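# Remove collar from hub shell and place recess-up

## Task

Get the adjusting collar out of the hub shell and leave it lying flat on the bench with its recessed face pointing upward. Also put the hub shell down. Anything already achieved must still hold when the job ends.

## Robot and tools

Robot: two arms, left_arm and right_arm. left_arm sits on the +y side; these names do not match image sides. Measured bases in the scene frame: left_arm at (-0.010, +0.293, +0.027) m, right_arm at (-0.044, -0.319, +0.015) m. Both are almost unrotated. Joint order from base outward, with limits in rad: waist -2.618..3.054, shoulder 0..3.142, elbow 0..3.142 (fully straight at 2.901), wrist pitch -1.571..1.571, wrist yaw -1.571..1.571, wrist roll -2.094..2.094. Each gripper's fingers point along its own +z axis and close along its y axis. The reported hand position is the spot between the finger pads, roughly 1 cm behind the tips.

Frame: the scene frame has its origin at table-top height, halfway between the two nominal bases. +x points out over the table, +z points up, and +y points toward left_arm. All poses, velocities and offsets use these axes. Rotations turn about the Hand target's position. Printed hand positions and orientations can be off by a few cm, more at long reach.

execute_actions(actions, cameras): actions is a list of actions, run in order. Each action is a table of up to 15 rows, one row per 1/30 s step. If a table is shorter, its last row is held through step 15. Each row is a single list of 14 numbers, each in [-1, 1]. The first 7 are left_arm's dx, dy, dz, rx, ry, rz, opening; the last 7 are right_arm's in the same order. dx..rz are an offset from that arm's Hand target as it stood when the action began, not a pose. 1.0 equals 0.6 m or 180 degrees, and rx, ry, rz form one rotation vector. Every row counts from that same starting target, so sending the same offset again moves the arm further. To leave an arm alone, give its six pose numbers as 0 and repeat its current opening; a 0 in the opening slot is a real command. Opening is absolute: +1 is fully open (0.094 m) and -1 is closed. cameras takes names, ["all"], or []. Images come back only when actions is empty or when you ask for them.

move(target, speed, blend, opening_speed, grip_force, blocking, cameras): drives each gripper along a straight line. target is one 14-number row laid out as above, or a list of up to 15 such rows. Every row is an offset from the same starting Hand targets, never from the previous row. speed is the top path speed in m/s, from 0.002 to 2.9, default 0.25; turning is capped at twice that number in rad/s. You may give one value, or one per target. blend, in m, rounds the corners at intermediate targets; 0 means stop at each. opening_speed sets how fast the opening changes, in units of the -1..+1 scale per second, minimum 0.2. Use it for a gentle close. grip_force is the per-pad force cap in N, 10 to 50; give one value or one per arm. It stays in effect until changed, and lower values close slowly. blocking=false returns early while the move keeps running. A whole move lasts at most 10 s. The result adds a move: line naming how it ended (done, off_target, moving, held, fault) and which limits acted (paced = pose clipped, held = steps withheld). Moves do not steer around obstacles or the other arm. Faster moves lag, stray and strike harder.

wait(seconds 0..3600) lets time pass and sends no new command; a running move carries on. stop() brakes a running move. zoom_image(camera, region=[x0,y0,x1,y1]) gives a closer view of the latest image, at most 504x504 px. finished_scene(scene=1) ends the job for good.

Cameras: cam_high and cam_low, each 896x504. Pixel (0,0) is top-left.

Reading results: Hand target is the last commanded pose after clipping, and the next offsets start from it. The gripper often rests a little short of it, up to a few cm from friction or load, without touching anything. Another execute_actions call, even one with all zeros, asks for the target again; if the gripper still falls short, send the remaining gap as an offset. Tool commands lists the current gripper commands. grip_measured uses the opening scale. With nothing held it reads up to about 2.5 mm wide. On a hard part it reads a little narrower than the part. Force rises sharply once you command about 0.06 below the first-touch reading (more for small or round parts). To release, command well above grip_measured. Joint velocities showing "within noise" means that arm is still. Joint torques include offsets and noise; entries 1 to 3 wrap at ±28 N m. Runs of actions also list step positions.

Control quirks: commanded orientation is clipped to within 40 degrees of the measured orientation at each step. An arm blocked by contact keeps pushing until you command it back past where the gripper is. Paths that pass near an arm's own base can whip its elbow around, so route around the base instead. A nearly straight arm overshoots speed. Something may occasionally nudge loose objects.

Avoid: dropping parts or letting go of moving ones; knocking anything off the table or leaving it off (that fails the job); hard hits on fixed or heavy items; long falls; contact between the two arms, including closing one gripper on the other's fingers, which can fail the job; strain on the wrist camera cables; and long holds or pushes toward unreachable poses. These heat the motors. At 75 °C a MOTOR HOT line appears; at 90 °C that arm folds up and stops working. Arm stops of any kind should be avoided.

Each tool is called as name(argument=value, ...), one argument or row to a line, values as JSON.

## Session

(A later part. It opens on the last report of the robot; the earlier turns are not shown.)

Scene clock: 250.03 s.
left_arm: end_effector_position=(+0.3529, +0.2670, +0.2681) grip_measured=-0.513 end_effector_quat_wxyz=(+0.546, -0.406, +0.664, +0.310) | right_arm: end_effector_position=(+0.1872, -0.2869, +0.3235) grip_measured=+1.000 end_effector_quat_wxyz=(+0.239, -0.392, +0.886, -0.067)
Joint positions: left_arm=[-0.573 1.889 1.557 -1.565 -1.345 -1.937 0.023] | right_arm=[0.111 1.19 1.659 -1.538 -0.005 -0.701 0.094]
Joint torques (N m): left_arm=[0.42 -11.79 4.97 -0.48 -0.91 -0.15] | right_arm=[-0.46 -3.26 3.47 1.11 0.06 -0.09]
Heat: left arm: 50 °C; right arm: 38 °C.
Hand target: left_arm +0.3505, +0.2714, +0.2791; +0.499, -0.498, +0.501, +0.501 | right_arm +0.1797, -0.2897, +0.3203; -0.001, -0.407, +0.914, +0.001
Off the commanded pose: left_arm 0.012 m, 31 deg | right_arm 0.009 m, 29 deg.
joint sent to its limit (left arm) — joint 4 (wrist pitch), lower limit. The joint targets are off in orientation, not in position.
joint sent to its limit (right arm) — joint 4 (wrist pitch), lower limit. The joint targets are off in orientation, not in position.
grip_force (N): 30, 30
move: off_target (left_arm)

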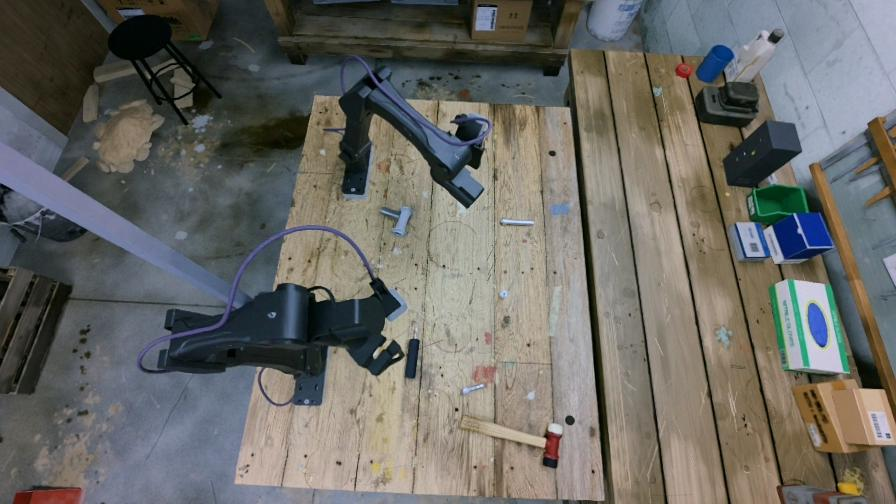

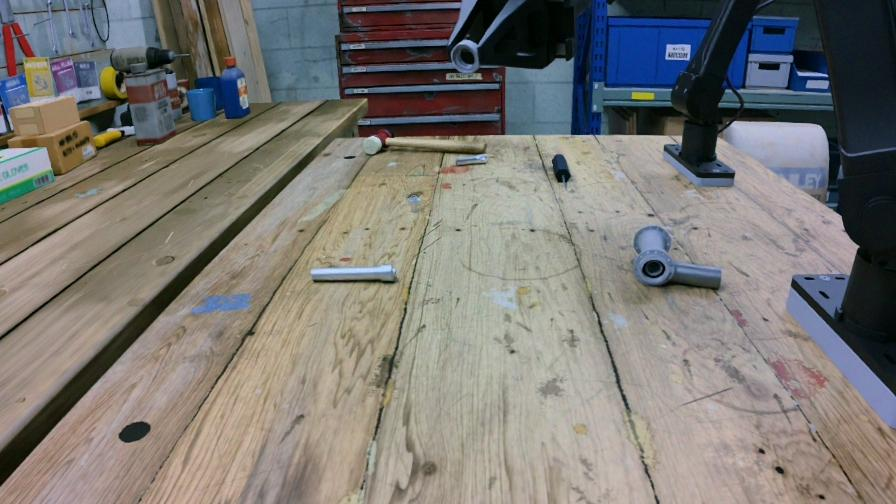

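move(
  target=[
    [0.017,-0.117,0,0,0,-0.5,-0.9,0.1,0.1,0,0.2,0.1,-0.1,0.1],
    [-0.05,-0.285,-0.05,0,0,-0.998,-0.9,0.234,0.35,-0.117,0.468,0.209,-0.209,0.1],
  ],
  speed=0.45,
  blend=[0.03,0],
  cameras=["all"],
)

zoom_image(
  camera="cam_low",
  region=[420, 0, 600, 180],
)

zoom_image(
  camera="cam_high",
  region=[390, 150, 530, 290],
)

Scene clock: 277.90 s.
left_arm: end_effector_position=(+0.3183, +0.1023, +0.2479) grip_measured=-0.512 end_effector_quat_wxyz=(+0.503, +0.497, +0.507, -0.493) | right_arm: end_effector_position=(+0.3149, -0.0827, +0.2565) grip_measured=+0.101 end_effector_quat_wxyz=(-0.051, -0.053, +0.710, +0.700)
Joint positions: left_arm=[-0.029 1.689 0.821 0.726 1.515 0.141 0.023] | right_arm=[0.128 2.058 1.666 -1.219 -1.557 -0.042 0.052]
Joint torques (N m): left_arm=[-0.42 -6.49 8.01 1.25 0.2 0] | right_arm=[0.34 -8.95 5.49 0.47 -0.81 -0.04]
Heat: left arm: 48 °C; right arm: 38 °C.
Hand target: left_arm +0.3205, +0.1004, +0.2492; +0.503, +0.500, +0.500, -0.497 | right_arm +0.3201, -0.0796, +0.2502; -0.001, +0.000, +0.706, +0.708
Off the commanded pose: left_arm 0.003 m, 1 deg | right_arm 0.009 m, 8 deg.
grip_force (N): 30, 30
move: off_target (right_arm); limits=paced

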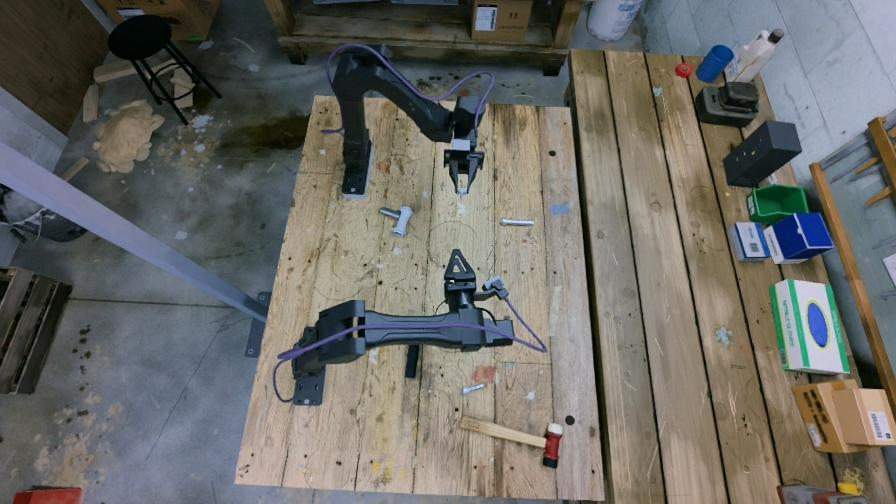

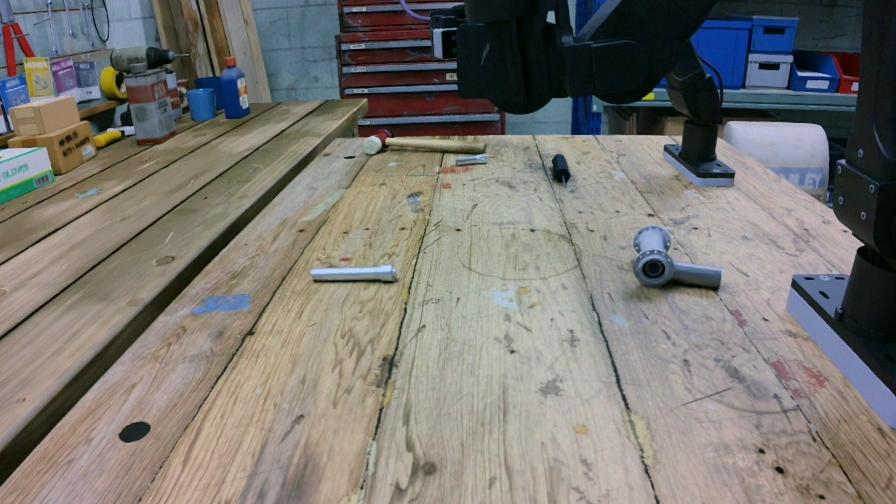

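Scaled by 2.800 from the camera's image (finer frame: 1280x720).

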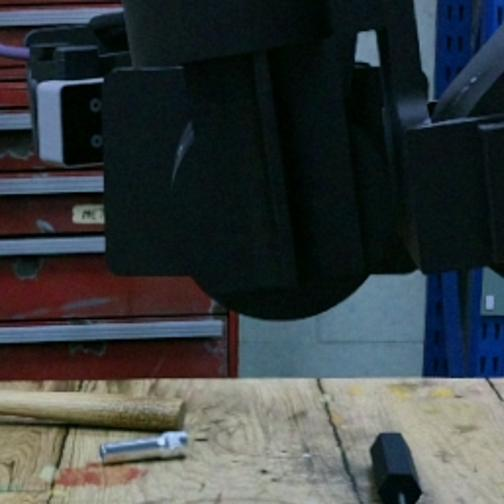

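Scaled by 3.600 from the camera's image (finer frame: 1280x720).

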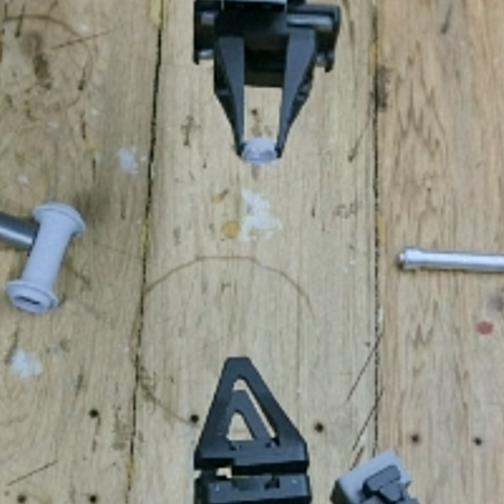

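move(
  target=[0,0,0,0,0,0.139,-0.9,0.018,0,0,0,0,0,0.1],
  cameras=["all"],
)

zoom_image(
  camera="cam_low",
  region=[420, 0, 600, 180],
)

zoom_image(
  camera="cam_high",
  region=[390, 150, 530, 290],
)

Scene clock: 303.70 s.
left_arm: end_effector_position=(+0.3235, +0.1007, +0.2495) grip_measured=-0.512 end_effector_quat_wxyz=(+0.596, +0.382, +0.596, -0.379) | right_arm: end_effector_position=(+0.3242, -0.0813, +0.2546) grip_measured=+0.101 end_effector_quat_wxyz=(-0.055, -0.048, +0.710, +0.700)
Joint positions: left_arm=[-0.109 1.464 0.549 0.911 1.021 0.009 0.023] | right_arm=[0.128 2.071 1.679 -1.131 -1.557 0.059 0.052]
Joint torques (N m): left_arm=[-0.4 -7.01 5.11 1.51 -0.08 0.03] | right_arm=[-0.03 -9.5 6.54 0.62 -0.68 0.03]
Heat: left arm: 49 °C; right arm: 38 °C.
Hand target: left_arm +0.3205, +0.1003, +0.2491; +0.599, +0.380, +0.596, -0.377 | right_arm +0.3309, -0.0796, +0.2501; -0.001, +0.000, +0.706, +0.708
Off the commanded pose: left_arm 0.003 m, 0 deg | right_arm 0.008 m, 8 deg.
grip_force (N): 30, 30
move: off_target (right_arm)

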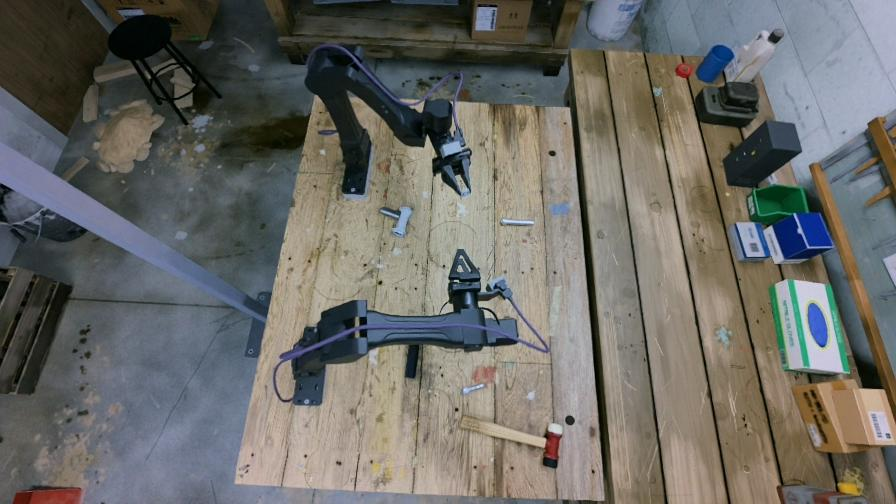

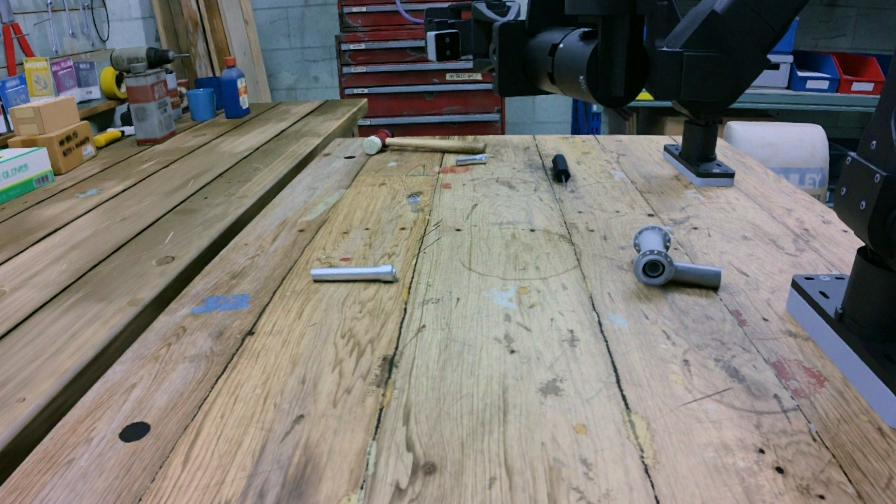

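Scaled by 2.800 from the camera's image (finer frame: 1280x720).

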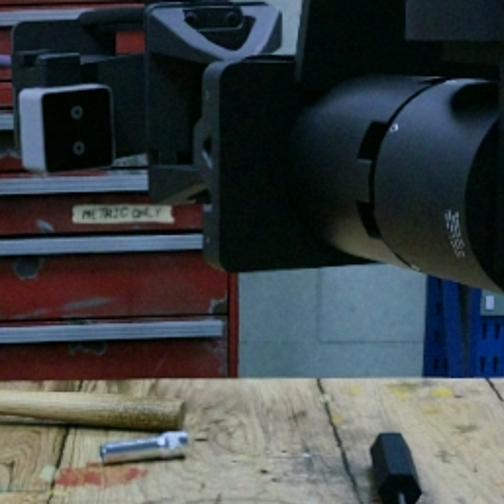

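Scaled by 3.600 from the camera's image (finer frame: 1280x720).

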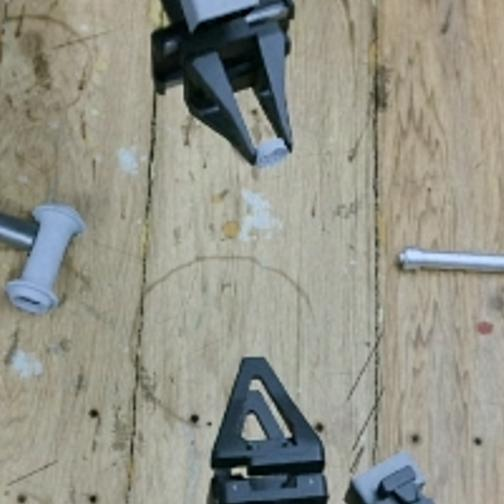

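move(
  target=[0.0,-0.06,0,0,0,0.13,-0.9,0.01,0.03,-0.005,0,0,0,0.1],
  cameras=["all"],
)

zoom_image(
  camera="cam_low",
  region=[420, 0, 600, 180],
)

zoom_image(
  camera="cam_high",
  region=[390, 150, 530, 290],
)

Scene clock: 313.30 s.
left_arm: end_effector_position=(+0.3224, +0.0627, +0.2528) grip_measured=-0.512 end_effector_quat_wxyz=(+0.666, +0.254, +0.654, -0.251) | right_arm: end_effector_position=(+0.3443, -0.0635, +0.2354) grip_measured=+0.101 end_effector_quat_wxyz=(-0.065, -0.041, +0.729, +0.681)
Joint positions: left_arm=[-0.505 1.322 0.436 0.901 0.219 0.007 0.023] | right_arm=[0.163 2.074 1.616 -0.679 -1.499 0.474 0.052]
Joint torques (N m): left_arm=[-0.5 -5.83 6.12 1.6 -0.16 0.02] | right_arm=[0.55 -16.25 4.27 1.03 -0.56 0.02]
Heat: left arm: 48 °C; right arm: 38 °C.
Hand target: left_arm +0.3205, +0.0643, +0.2491; +0.663, +0.251, +0.661, -0.247 | right_arm +0.3370, -0.0617, +0.2471; -0.001, +0.001, +0.706, +0.708
Off the commanded pose: left_arm 0.004 m, 1 deg | right_arm 0.014 m, 10 deg.
grip_force (N): 30, 30
move: off_target (right_arm)

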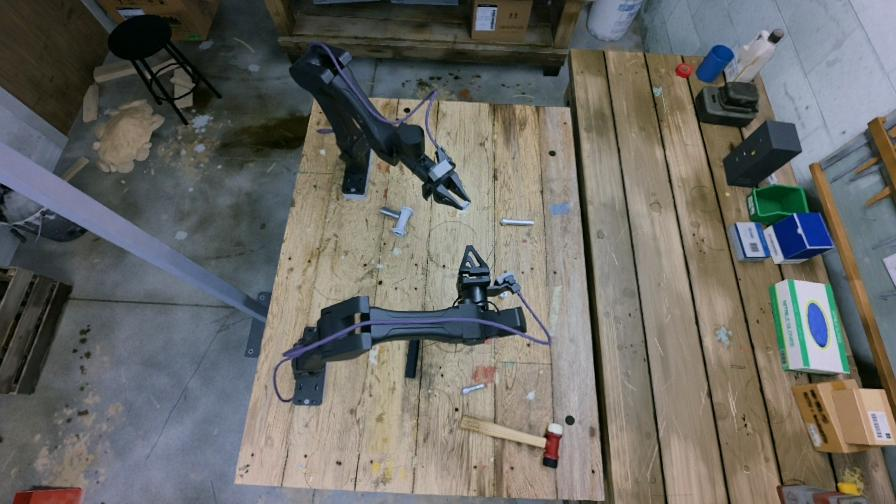

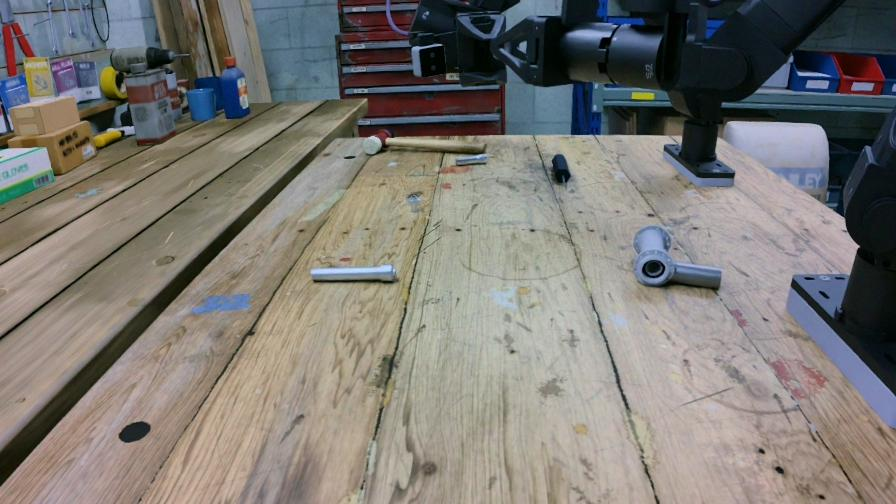

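Scaled by 2.800 from the camera's image (finer frame: 1280x720).

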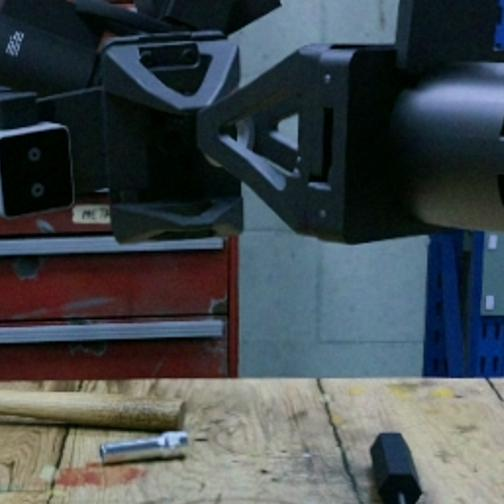

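Scaled by 3.600 from the camera's image (finer frame: 1280x720).

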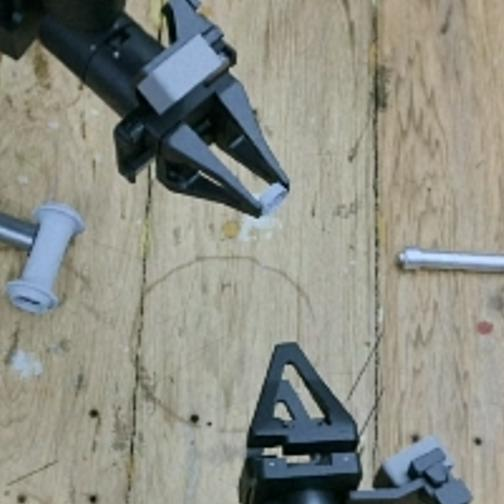

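zoom_image(
  camera="cam_low",
  region=[450, 10, 530, 90],
)

Scaled by 6.300 from the camera's image (finer frame: 1280x720).

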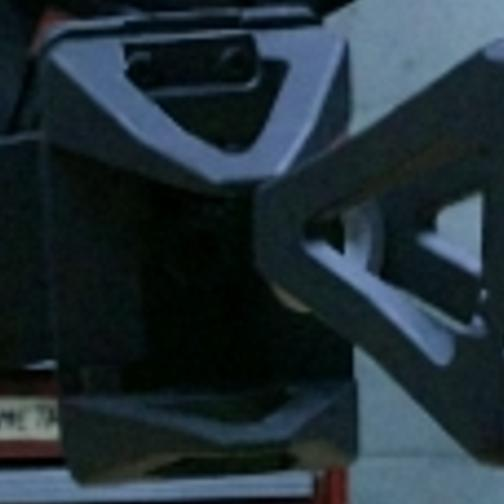

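move(
  target=[0,0,0,0,0,0,-0.9,-0.017,0.05,0.04,0,0,0,0.1],
  speed=0.15,
  cameras=["all"],
)

zoom_image(
  camera="cam_low",
  region=[450, 0, 530, 80],
)

zoom_image(
  camera="cam_high",
  region=[420, 180, 510, 270],
)

Scene clock: 325.47 s.
left_arm: end_effector_position=(+0.3224, +0.0627, +0.2528) grip_measured=-0.512 end_effector_quat_wxyz=(+0.666, +0.254, +0.654, -0.251) | right_arm: end_effector_position=(+0.3306, -0.0326, +0.2696) grip_measured=+0.101 end_effector_quat_wxyz=(-0.007, +0.003, +0.708, +0.706)
Joint positions: left_arm=[-0.505 1.322 0.436 0.901 0.219 0.007 0.023] | right_arm=[0.254 1.864 1.145 0.712 -1.304 1.578 0.052]
Joint torques (N m): left_arm=[-0.53 -5.82 6.01 1.6 -0.13 0.06] | right_arm=[0.49 -11.82 4.41 1.79 0.09 0.03]
Heat: left arm: 47 °C; right arm: 39 °C.
Hand target: left_arm +0.3205, +0.0643, +0.2491; +0.663, +0.251, +0.661, -0.247 | right_arm +0.3267, -0.0317, +0.2712; -0.001, +0.000, +0.706, +0.708
Off the commanded pose: left_arm 0.004 m, 1 deg | right_arm 0.004 m, 1 deg.
grip_force (N): 30, 30
move: done

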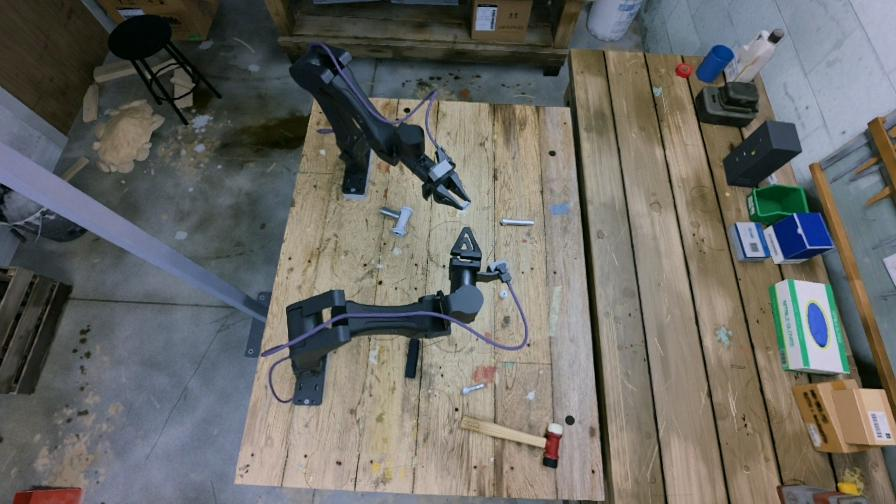

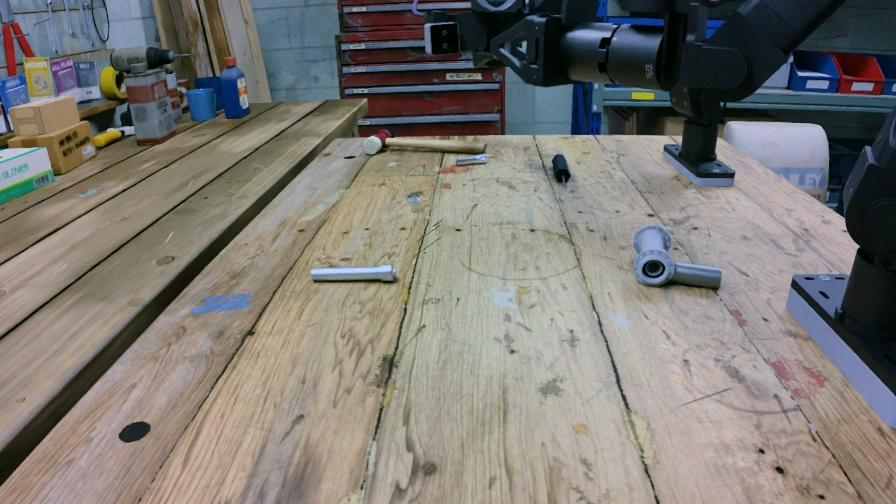

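Scaled by 6.300 from the camera's image (finer frame: 1280x720).

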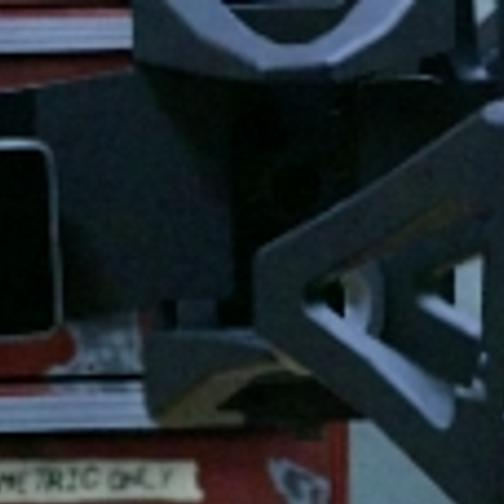

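Scaled by 5.600 from the camera's image (finer frame: 1280x720).

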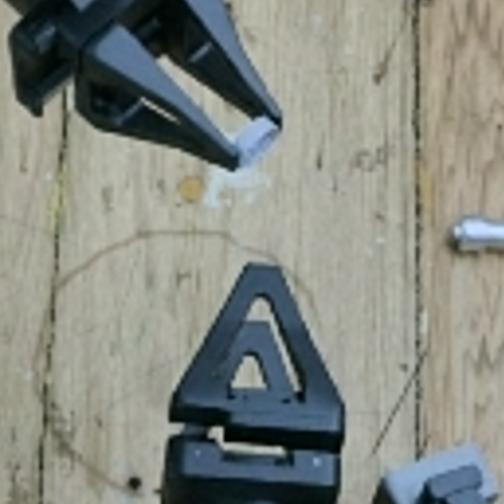

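move(
  target=[0,0,0,0,0,-0.07,-0.9,0,0.058,-0.011,0,0,0.067,0.1],
  speed=0.1,
  cameras=["all"],
)

zoom_image(
  camera="cam_low",
  region=[450, 0, 530, 80],
)

zoom_image(
  camera="cam_high",
  region=[435, 180, 495, 240],
)

Scene clock: 335.80 s.
left_arm: end_effector_position=(+0.3154, +0.0651, +0.2416) grip_measured=-0.512 end_effector_quat_wxyz=(+0.625, +0.322, +0.636, -0.319) | right_arm: end_effector_position=(+0.3221, -0.0007, +0.2715) grip_measured=+0.101 end_effector_quat_wxyz=(-0.067, -0.073, +0.702, +0.706)
Joint positions: left_arm=[-0.358 1.37 0.451 0.901 0.575 0.007 0.023] | right_arm=[0.317 1.99 1.312 0.712 -1.433 1.597 0.052]
Joint torques (N m): left_arm=[0.57 -4.11 8.81 1.68 0.05 0.01] | right_arm=[0.35 -8.51 7.86 1.46 -0.08 -0.01]
Heat: left arm: 47 °C; right arm: 39 °C.
Hand target: left_arm +0.3206, +0.0644, +0.2491; +0.632, +0.322, +0.629, -0.319 | right_arm +0.3267, +0.0032, +0.2645; -0.076, -0.074, +0.702, +0.704
Off the commanded pose: left_arm 0.009 m, 1 deg | right_arm 0.009 m, 1 deg.
grip_force (N): 30, 30
move: done

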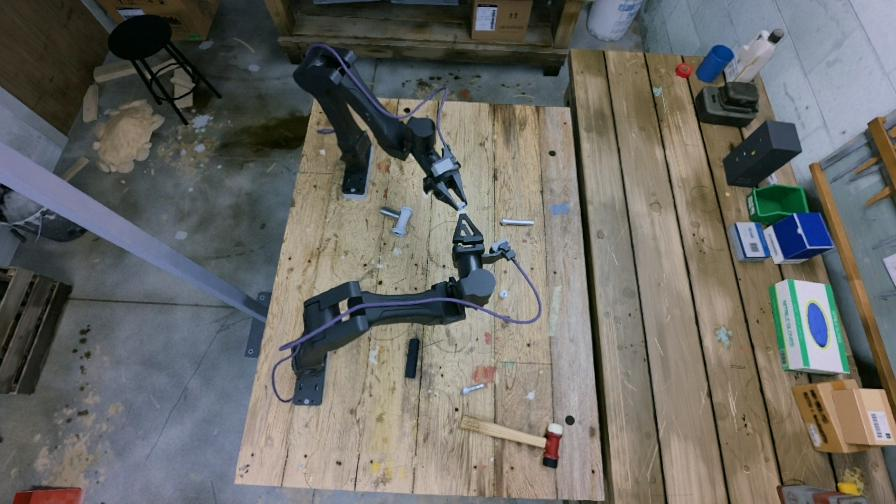

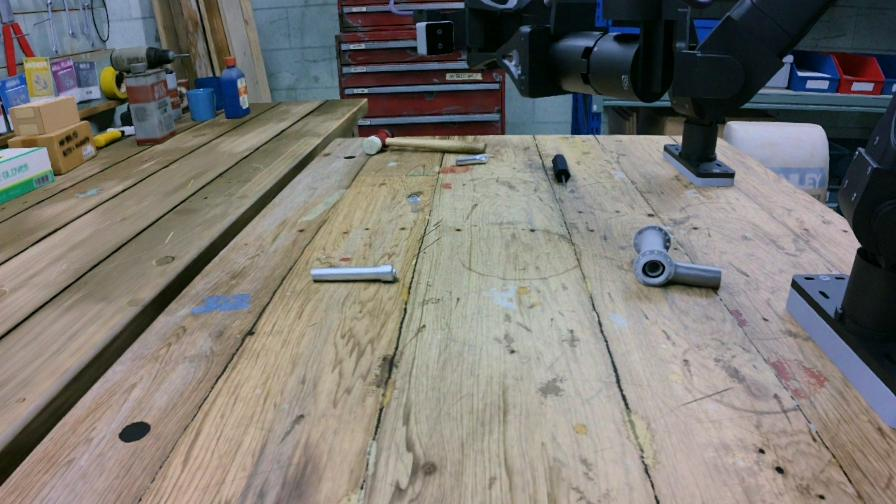

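Scaled by 6.300 from the camera's image (finer frame: 1280x720).

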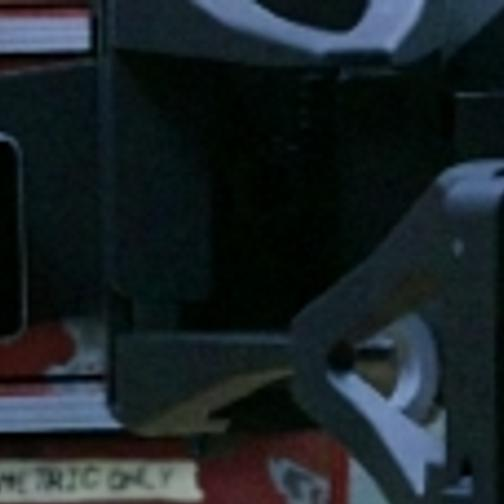

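Scaled by 8.400 from the camera's image (finer frame: 1280x720).

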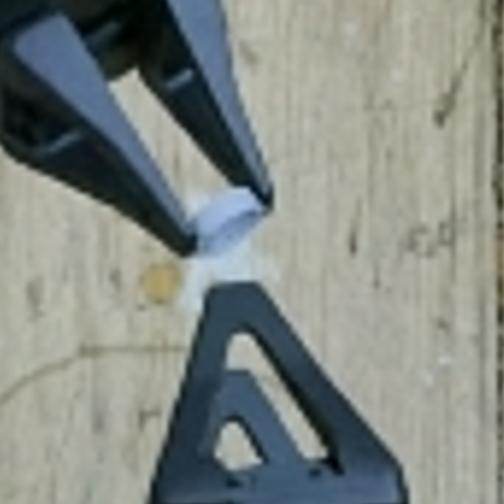

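move(
  target=[0,0,0,0,0,0,-0.9,0,0.0,-0.045,0,0,0,0.1],
  speed=0.1,
  cameras=["all"],
)

zoom_image(
  camera="cam_low",
  region=[450, 0, 530, 80],
)

zoom_image(
  camera="cam_high",
  region=[435, 180, 495, 240],
)

Scene clock: 343.83 s.
left_arm: end_effector_position=(+0.3152, +0.0651, +0.2416) grip_measured=-0.512 end_effector_quat_wxyz=(+0.625, +0.322, +0.635, -0.319) | right_arm: end_effector_position=(+0.3270, +0.0011, +0.2569) grip_measured=+0.101 end_effector_quat_wxyz=(-0.064, -0.077, +0.701, +0.706)
Joint positions: left_arm=[-0.358 1.37 0.451 0.901 0.576 0.007 0.023] | right_arm=[0.317 2.032 1.312 0.754 -1.434 1.584 0.052]
Joint torques (N m): left_arm=[0.54 -4.11 8.77 1.68 0.09 0.02] | right_arm=[0.36 -8.81 4.45 1.59 -0.07 -0.13]
Heat: left arm: 48 °C; right arm: 38 °C.
Hand target: left_arm +0.3206, +0.0644, +0.2491; +0.632, +0.322, +0.629, -0.319 | right_arm +0.3267, +0.0032, +0.2376; -0.076, -0.074, +0.702, +0.704
Off the commanded pose: left_arm 0.009 m, 1 deg | right_arm 0.020 m, 1 deg.
grip_force (N): 30, 30
move: off_target (right_arm)

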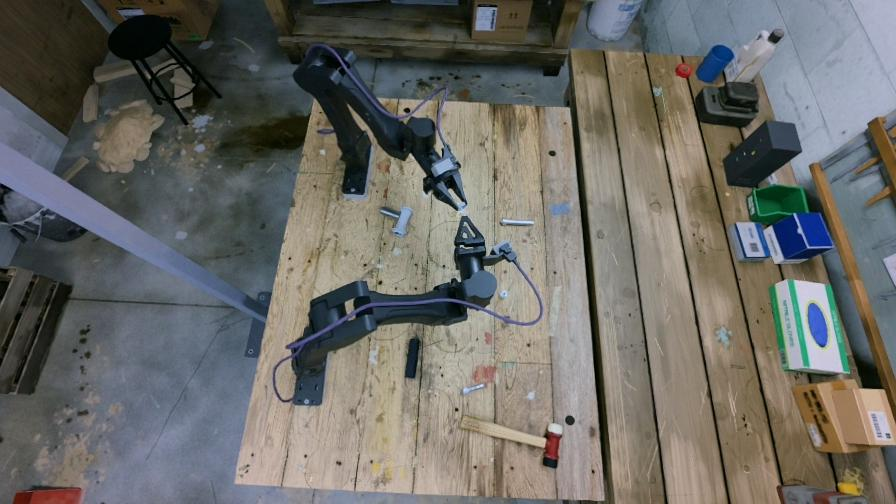

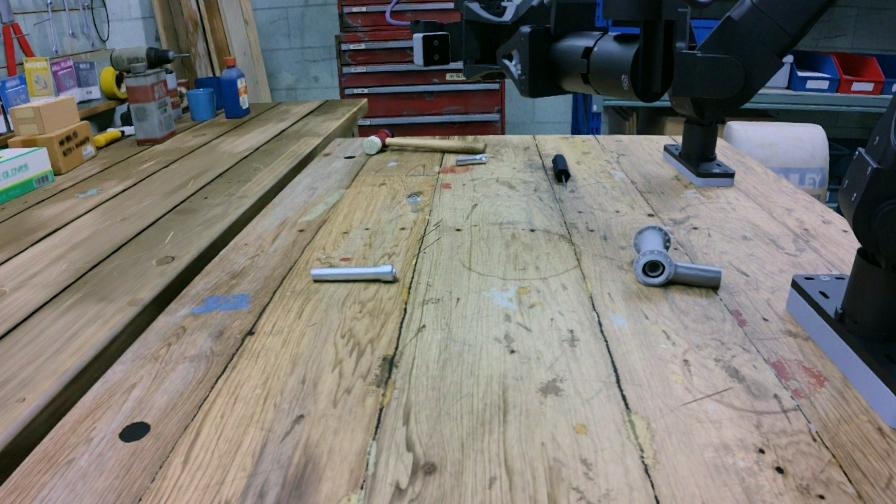

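Scaled by 6.300 from the camera's image (finer frame: 1280x720).

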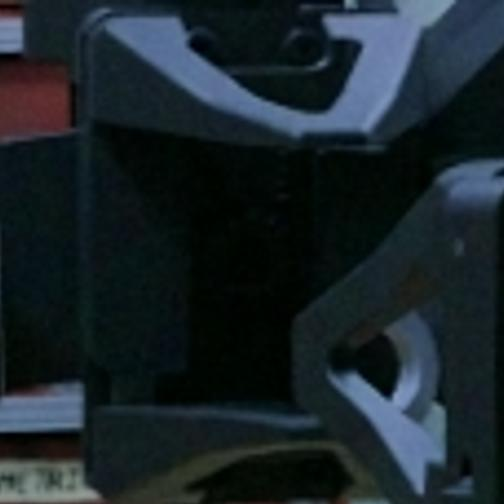

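Scaled by 8.400 from the camera's image (finer frame: 1280x720).

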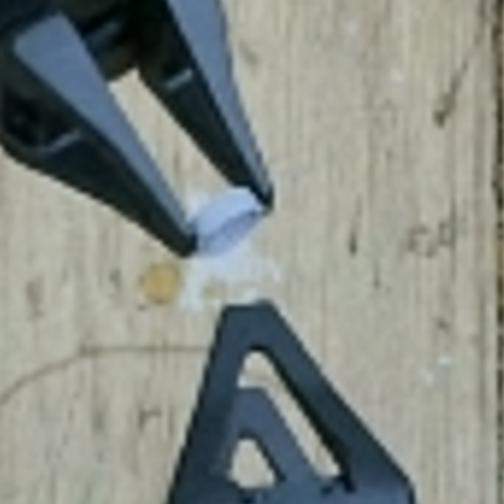

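move(
  target=[
    [0,0,0,0,0,0,-0.9,-0.008,0.0,-0.03,0,0,0,0.1],
    [0,0,0,0,0,0,-0.9,-0.01,0.04,-0.03,0,0,0,0.1],
  ],
  speed=0.1,
  cameras=["all"],
)

zoom_image(
  camera="cam_low",
  region=[450, 0, 530, 80],
)

zoom_image(
  camera="cam_high",
  region=[435, 180, 495, 240],
)

Scene clock: 357.17 s.
left_arm: end_effector_position=(+0.3152, +0.0651, +0.2416) grip_measured=-0.512 end_effector_quat_wxyz=(+0.625, +0.322, +0.635, -0.319) | right_arm: end_effector_position=(+0.3126, +0.0246, +0.2274) grip_measured=+0.101 end_effector_quat_wxyz=(-0.080, -0.077, +0.703, +0.703)
Joint positions: left_arm=[-0.358 1.37 0.451 0.901 0.576 0.007 0.023] | right_arm=[0.379 2.08 1.264 0.821 -1.395 1.579 0.052]
Joint torques (N m): left_arm=[0.5 -4.16 8.68 1.69 0.06 0.01] | right_arm=[-0.16 -8.98 7.05 1.69 0.07 0]
Heat: left arm: 50 °C; right arm: 38 °C.
Hand target: left_arm +0.3206, +0.0644, +0.2491; +0.632, +0.322, +0.629, -0.319 | right_arm +0.3208, +0.0271, +0.2196; -0.076, -0.074, +0.702, +0.704
Off the commanded pose: left_arm 0.009 m, 1 deg | right_arm 0.012 m, 1 deg.
grip_force (N): 30, 30
move: off_target (right_arm)

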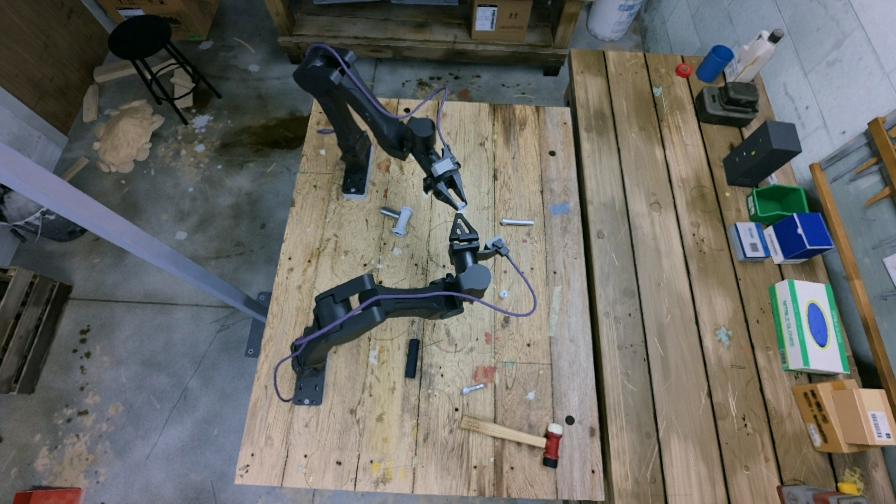

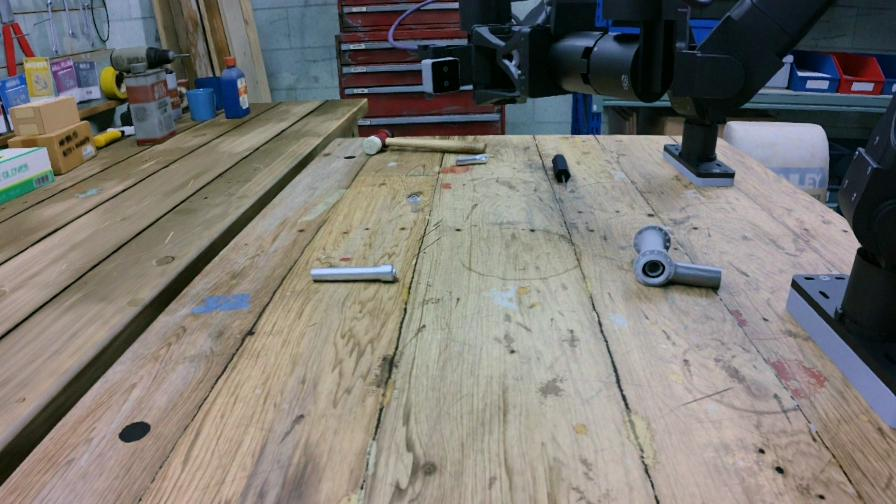

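Scaled by 6.300 from the camera's image (finer frame: 1280x720).

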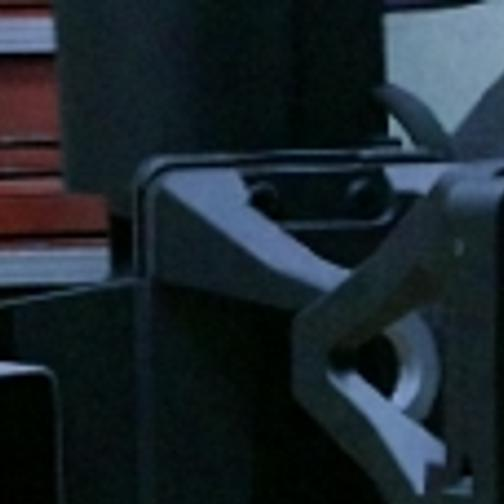

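Scaled by 8.400 from the camera's image (finer frame: 1280x720).

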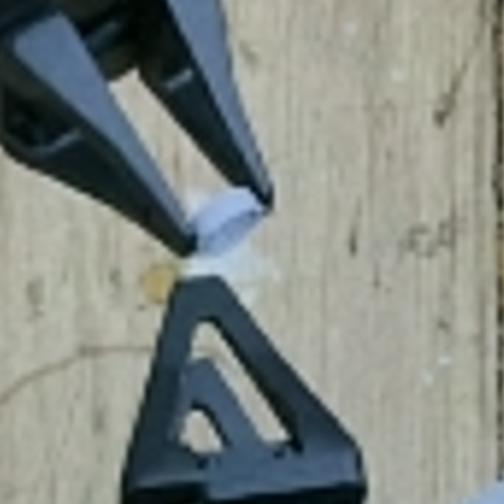

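move(
  target=[0,0,0,0,0,0,-0.9,0.005,0.005,0.041,0,0,0,0.1],
  speed=0.1,
  cameras=["all"],
)

zoom_image(
  camera="cam_low",
  region=[450, 0, 530, 80],
)

zoom_image(
  camera="cam_high",
  region=[435, 180, 495, 240],
)

Scene clock: 361.50 s.
left_arm: end_effector_position=(+0.3152, +0.0651, +0.2416) grip_measured=-0.512 end_effector_quat_wxyz=(+0.625, +0.322, +0.635, -0.319) | right_arm: end_effector_position=(+0.3194, +0.0273, +0.2408) grip_measured=+0.101 end_effector_quat_wxyz=(-0.079, -0.076, +0.701, +0.705)
Joint positions: left_arm=[-0.358 1.37 0.451 0.901 0.576 0.007 0.023] | right_arm=[0.379 2.08 1.314 0.796 -1.391 1.603 0.052]
Joint torques (N m): left_arm=[0.51 -4.21 8.91 1.68 0.07 -0.01] | right_arm=[0.21 -11.9 7.53 1.3 0.11 -0.03]
Heat: left arm: 50 °C; right arm: 38 °C.
Hand target: left_arm +0.3206, +0.0644, +0.2491; +0.632, +0.322, +0.629, -0.319 | right_arm +0.3237, +0.0301, +0.2442; -0.076, -0.074, +0.702, +0.704
Off the commanded pose: left_arm 0.009 m, 1 deg | right_arm 0.006 m, 0 deg.
grip_force (N): 30, 30
move: done

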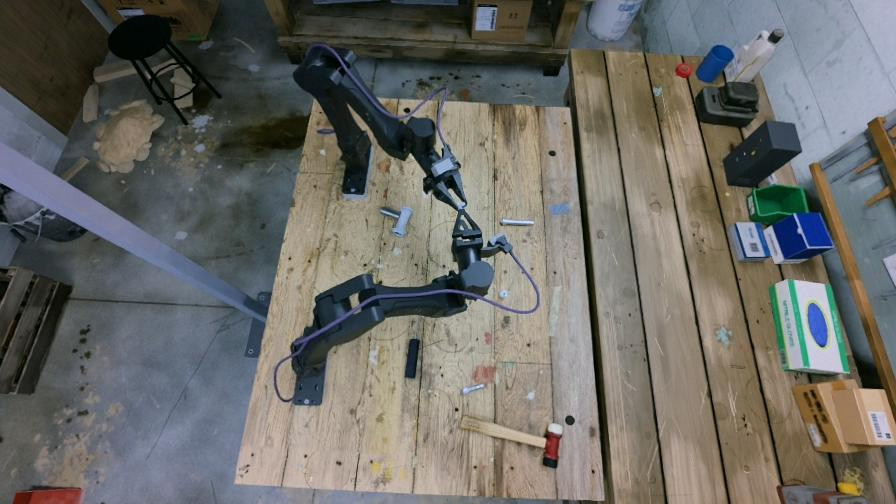

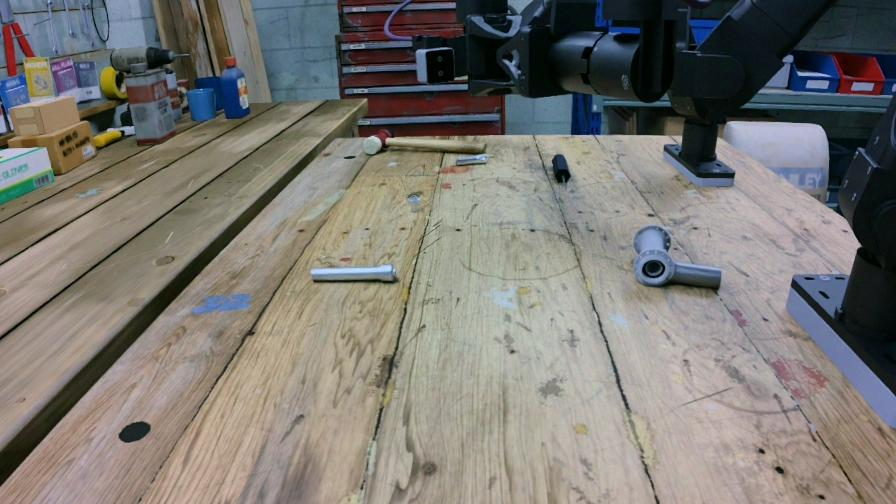

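Scaled by 6.300 from the camera's image (finer frame: 1280x720).

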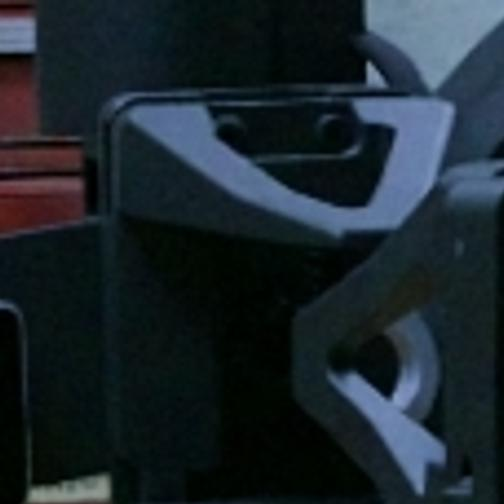

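Scaled by 8.400 from the camera's image (finer frame: 1280x720).

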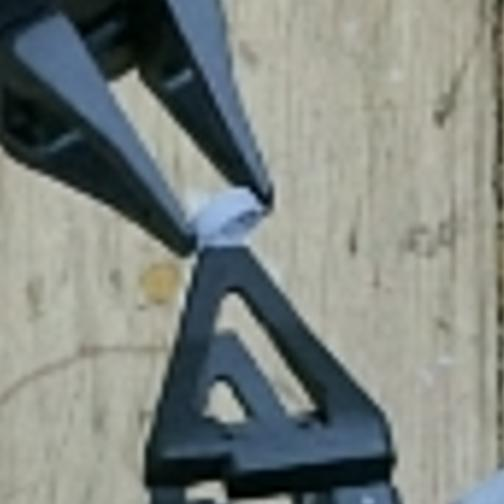

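move(
  target=[0,0,0,0,0,0,-0.9,0.007,0.036,0.001,0,0,0,0.1],
  speed=0.06,
  cameras=["all"],
)

zoom_image(
  camera="cam_low",
  region=[450, 10, 530, 90],
)

zoom_image(
  camera="cam_high",
  region=[435, 180, 495, 240],
)

Scene clock: 367.27 s.
left_arm: end_effector_position=(+0.3152, +0.0651, +0.2417) grip_measured=-0.512 end_effector_quat_wxyz=(+0.625, +0.322, +0.635, -0.319) | right_arm: end_effector_position=(+0.3195, +0.0471, +0.2553) grip_measured=+0.101 end_effector_quat_wxyz=(-0.072, -0.083, +0.698, +0.707)
Joint positions: left_arm=[-0.358 1.37 0.451 0.901 0.576 0.007 0.023] | right_arm=[0.42 2.087 1.379 0.759 -1.352 1.604 0.052]
Joint torques (N m): left_arm=[0.55 -4.1 8.7 1.71 0.08 0.02] | right_arm=[0.13 -9.26 7.92 1.34 0.12 -0.12]
Heat: left arm: 50 °C; right arm: 39 °C.
Hand target: left_arm +0.3206, +0.0644, +0.2491; +0.632, +0.322, +0.629, -0.319 | right_arm +0.3279, +0.0517, +0.2448; -0.076, -0.074, +0.702, +0.704
Off the commanded pose: left_arm 0.009 m, 1 deg | right_arm 0.014 m, 1 deg.
grip_force (N): 30, 30
move: off_target (right_arm)

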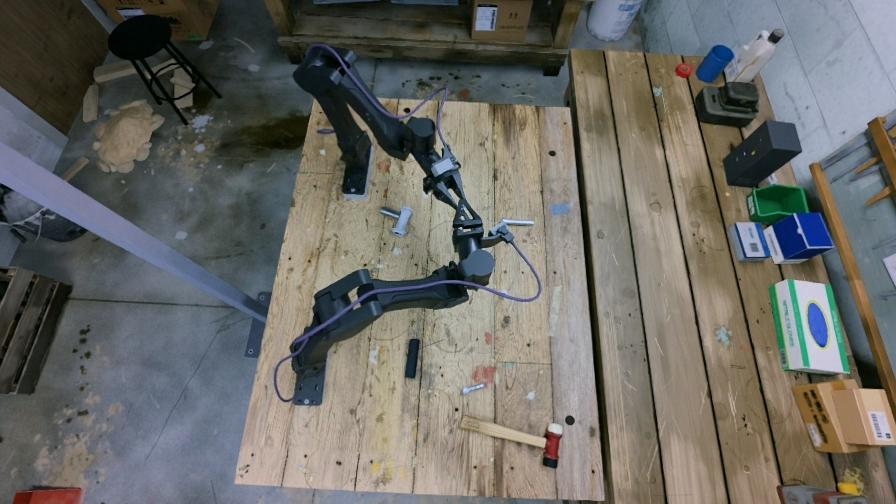

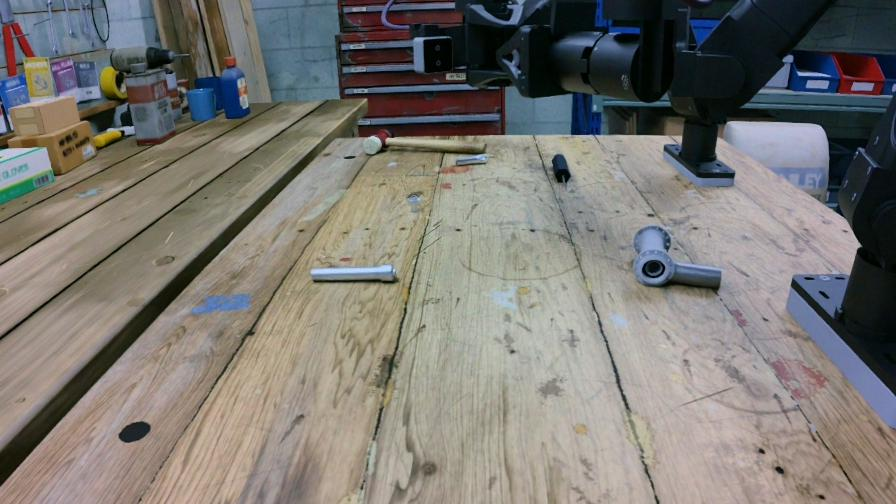

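Scaled by 6.300 from the camera's image (finer frame: 1280x720).

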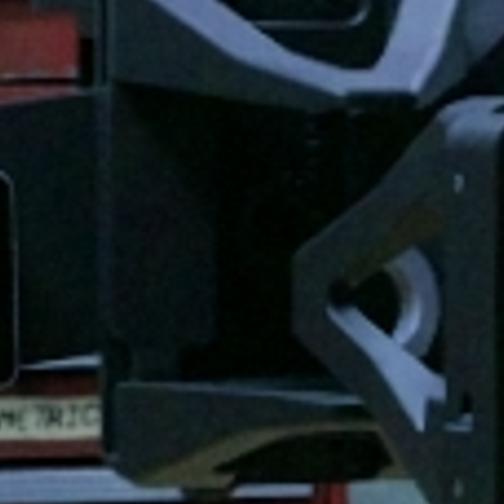

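Scaled by 8.400 from the camera's image (finer frame: 1280x720).

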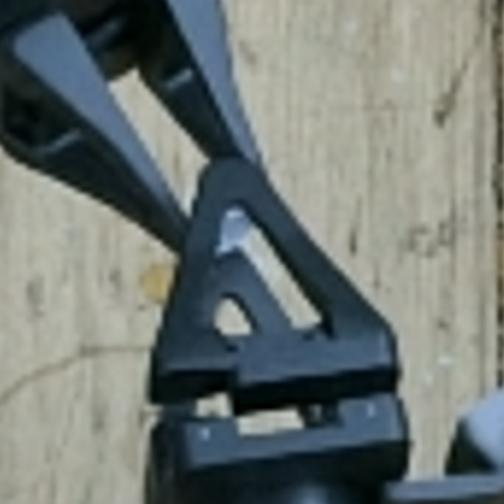

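move(
  target=[0,0,0,0,0,0,-0.9,0.0,0.0,-0.02,0,0,0,0.1],
  speed=0.06,
)

Scene clock: 370.77 s.
left_arm: end_effector_position=(+0.3152, +0.0651, +0.2417) grip_measured=-0.512 end_effector_quat_wxyz=(+0.625, +0.322, +0.635, -0.319) | right_arm: end_effector_position=(+0.3218, +0.0482, +0.2453) grip_measured=+0.101 end_effector_quat_wxyz=(-0.079, -0.076, +0.701, +0.705)
Joint positions: left_arm=[-0.358 1.37 0.451 0.901 0.576 0.007 0.023] | right_arm=[0.42 2.108 1.379 0.758 -1.351 1.603 0.052]
Joint torques (N m): left_arm=[0.61 -4.04 8.75 1.69 0.05 0.02] | right_arm=[0.14 -9.4 6.56 1.63 0.1 -0.18]
Heat: left arm: 50 °C; right arm: 39 °C.
Hand target: left_arm +0.3206, +0.0644, +0.2491; +0.632, +0.322, +0.629, -0.319 | right_arm +0.3279, +0.0517, +0.2327; -0.076, -0.074, +0.702, +0.704
Off the commanded pose: left_arm 0.009 m, 1 deg | right_arm 0.014 m, 1 deg.
grip_force (N): 30, 30
move: off_target (right_arm)


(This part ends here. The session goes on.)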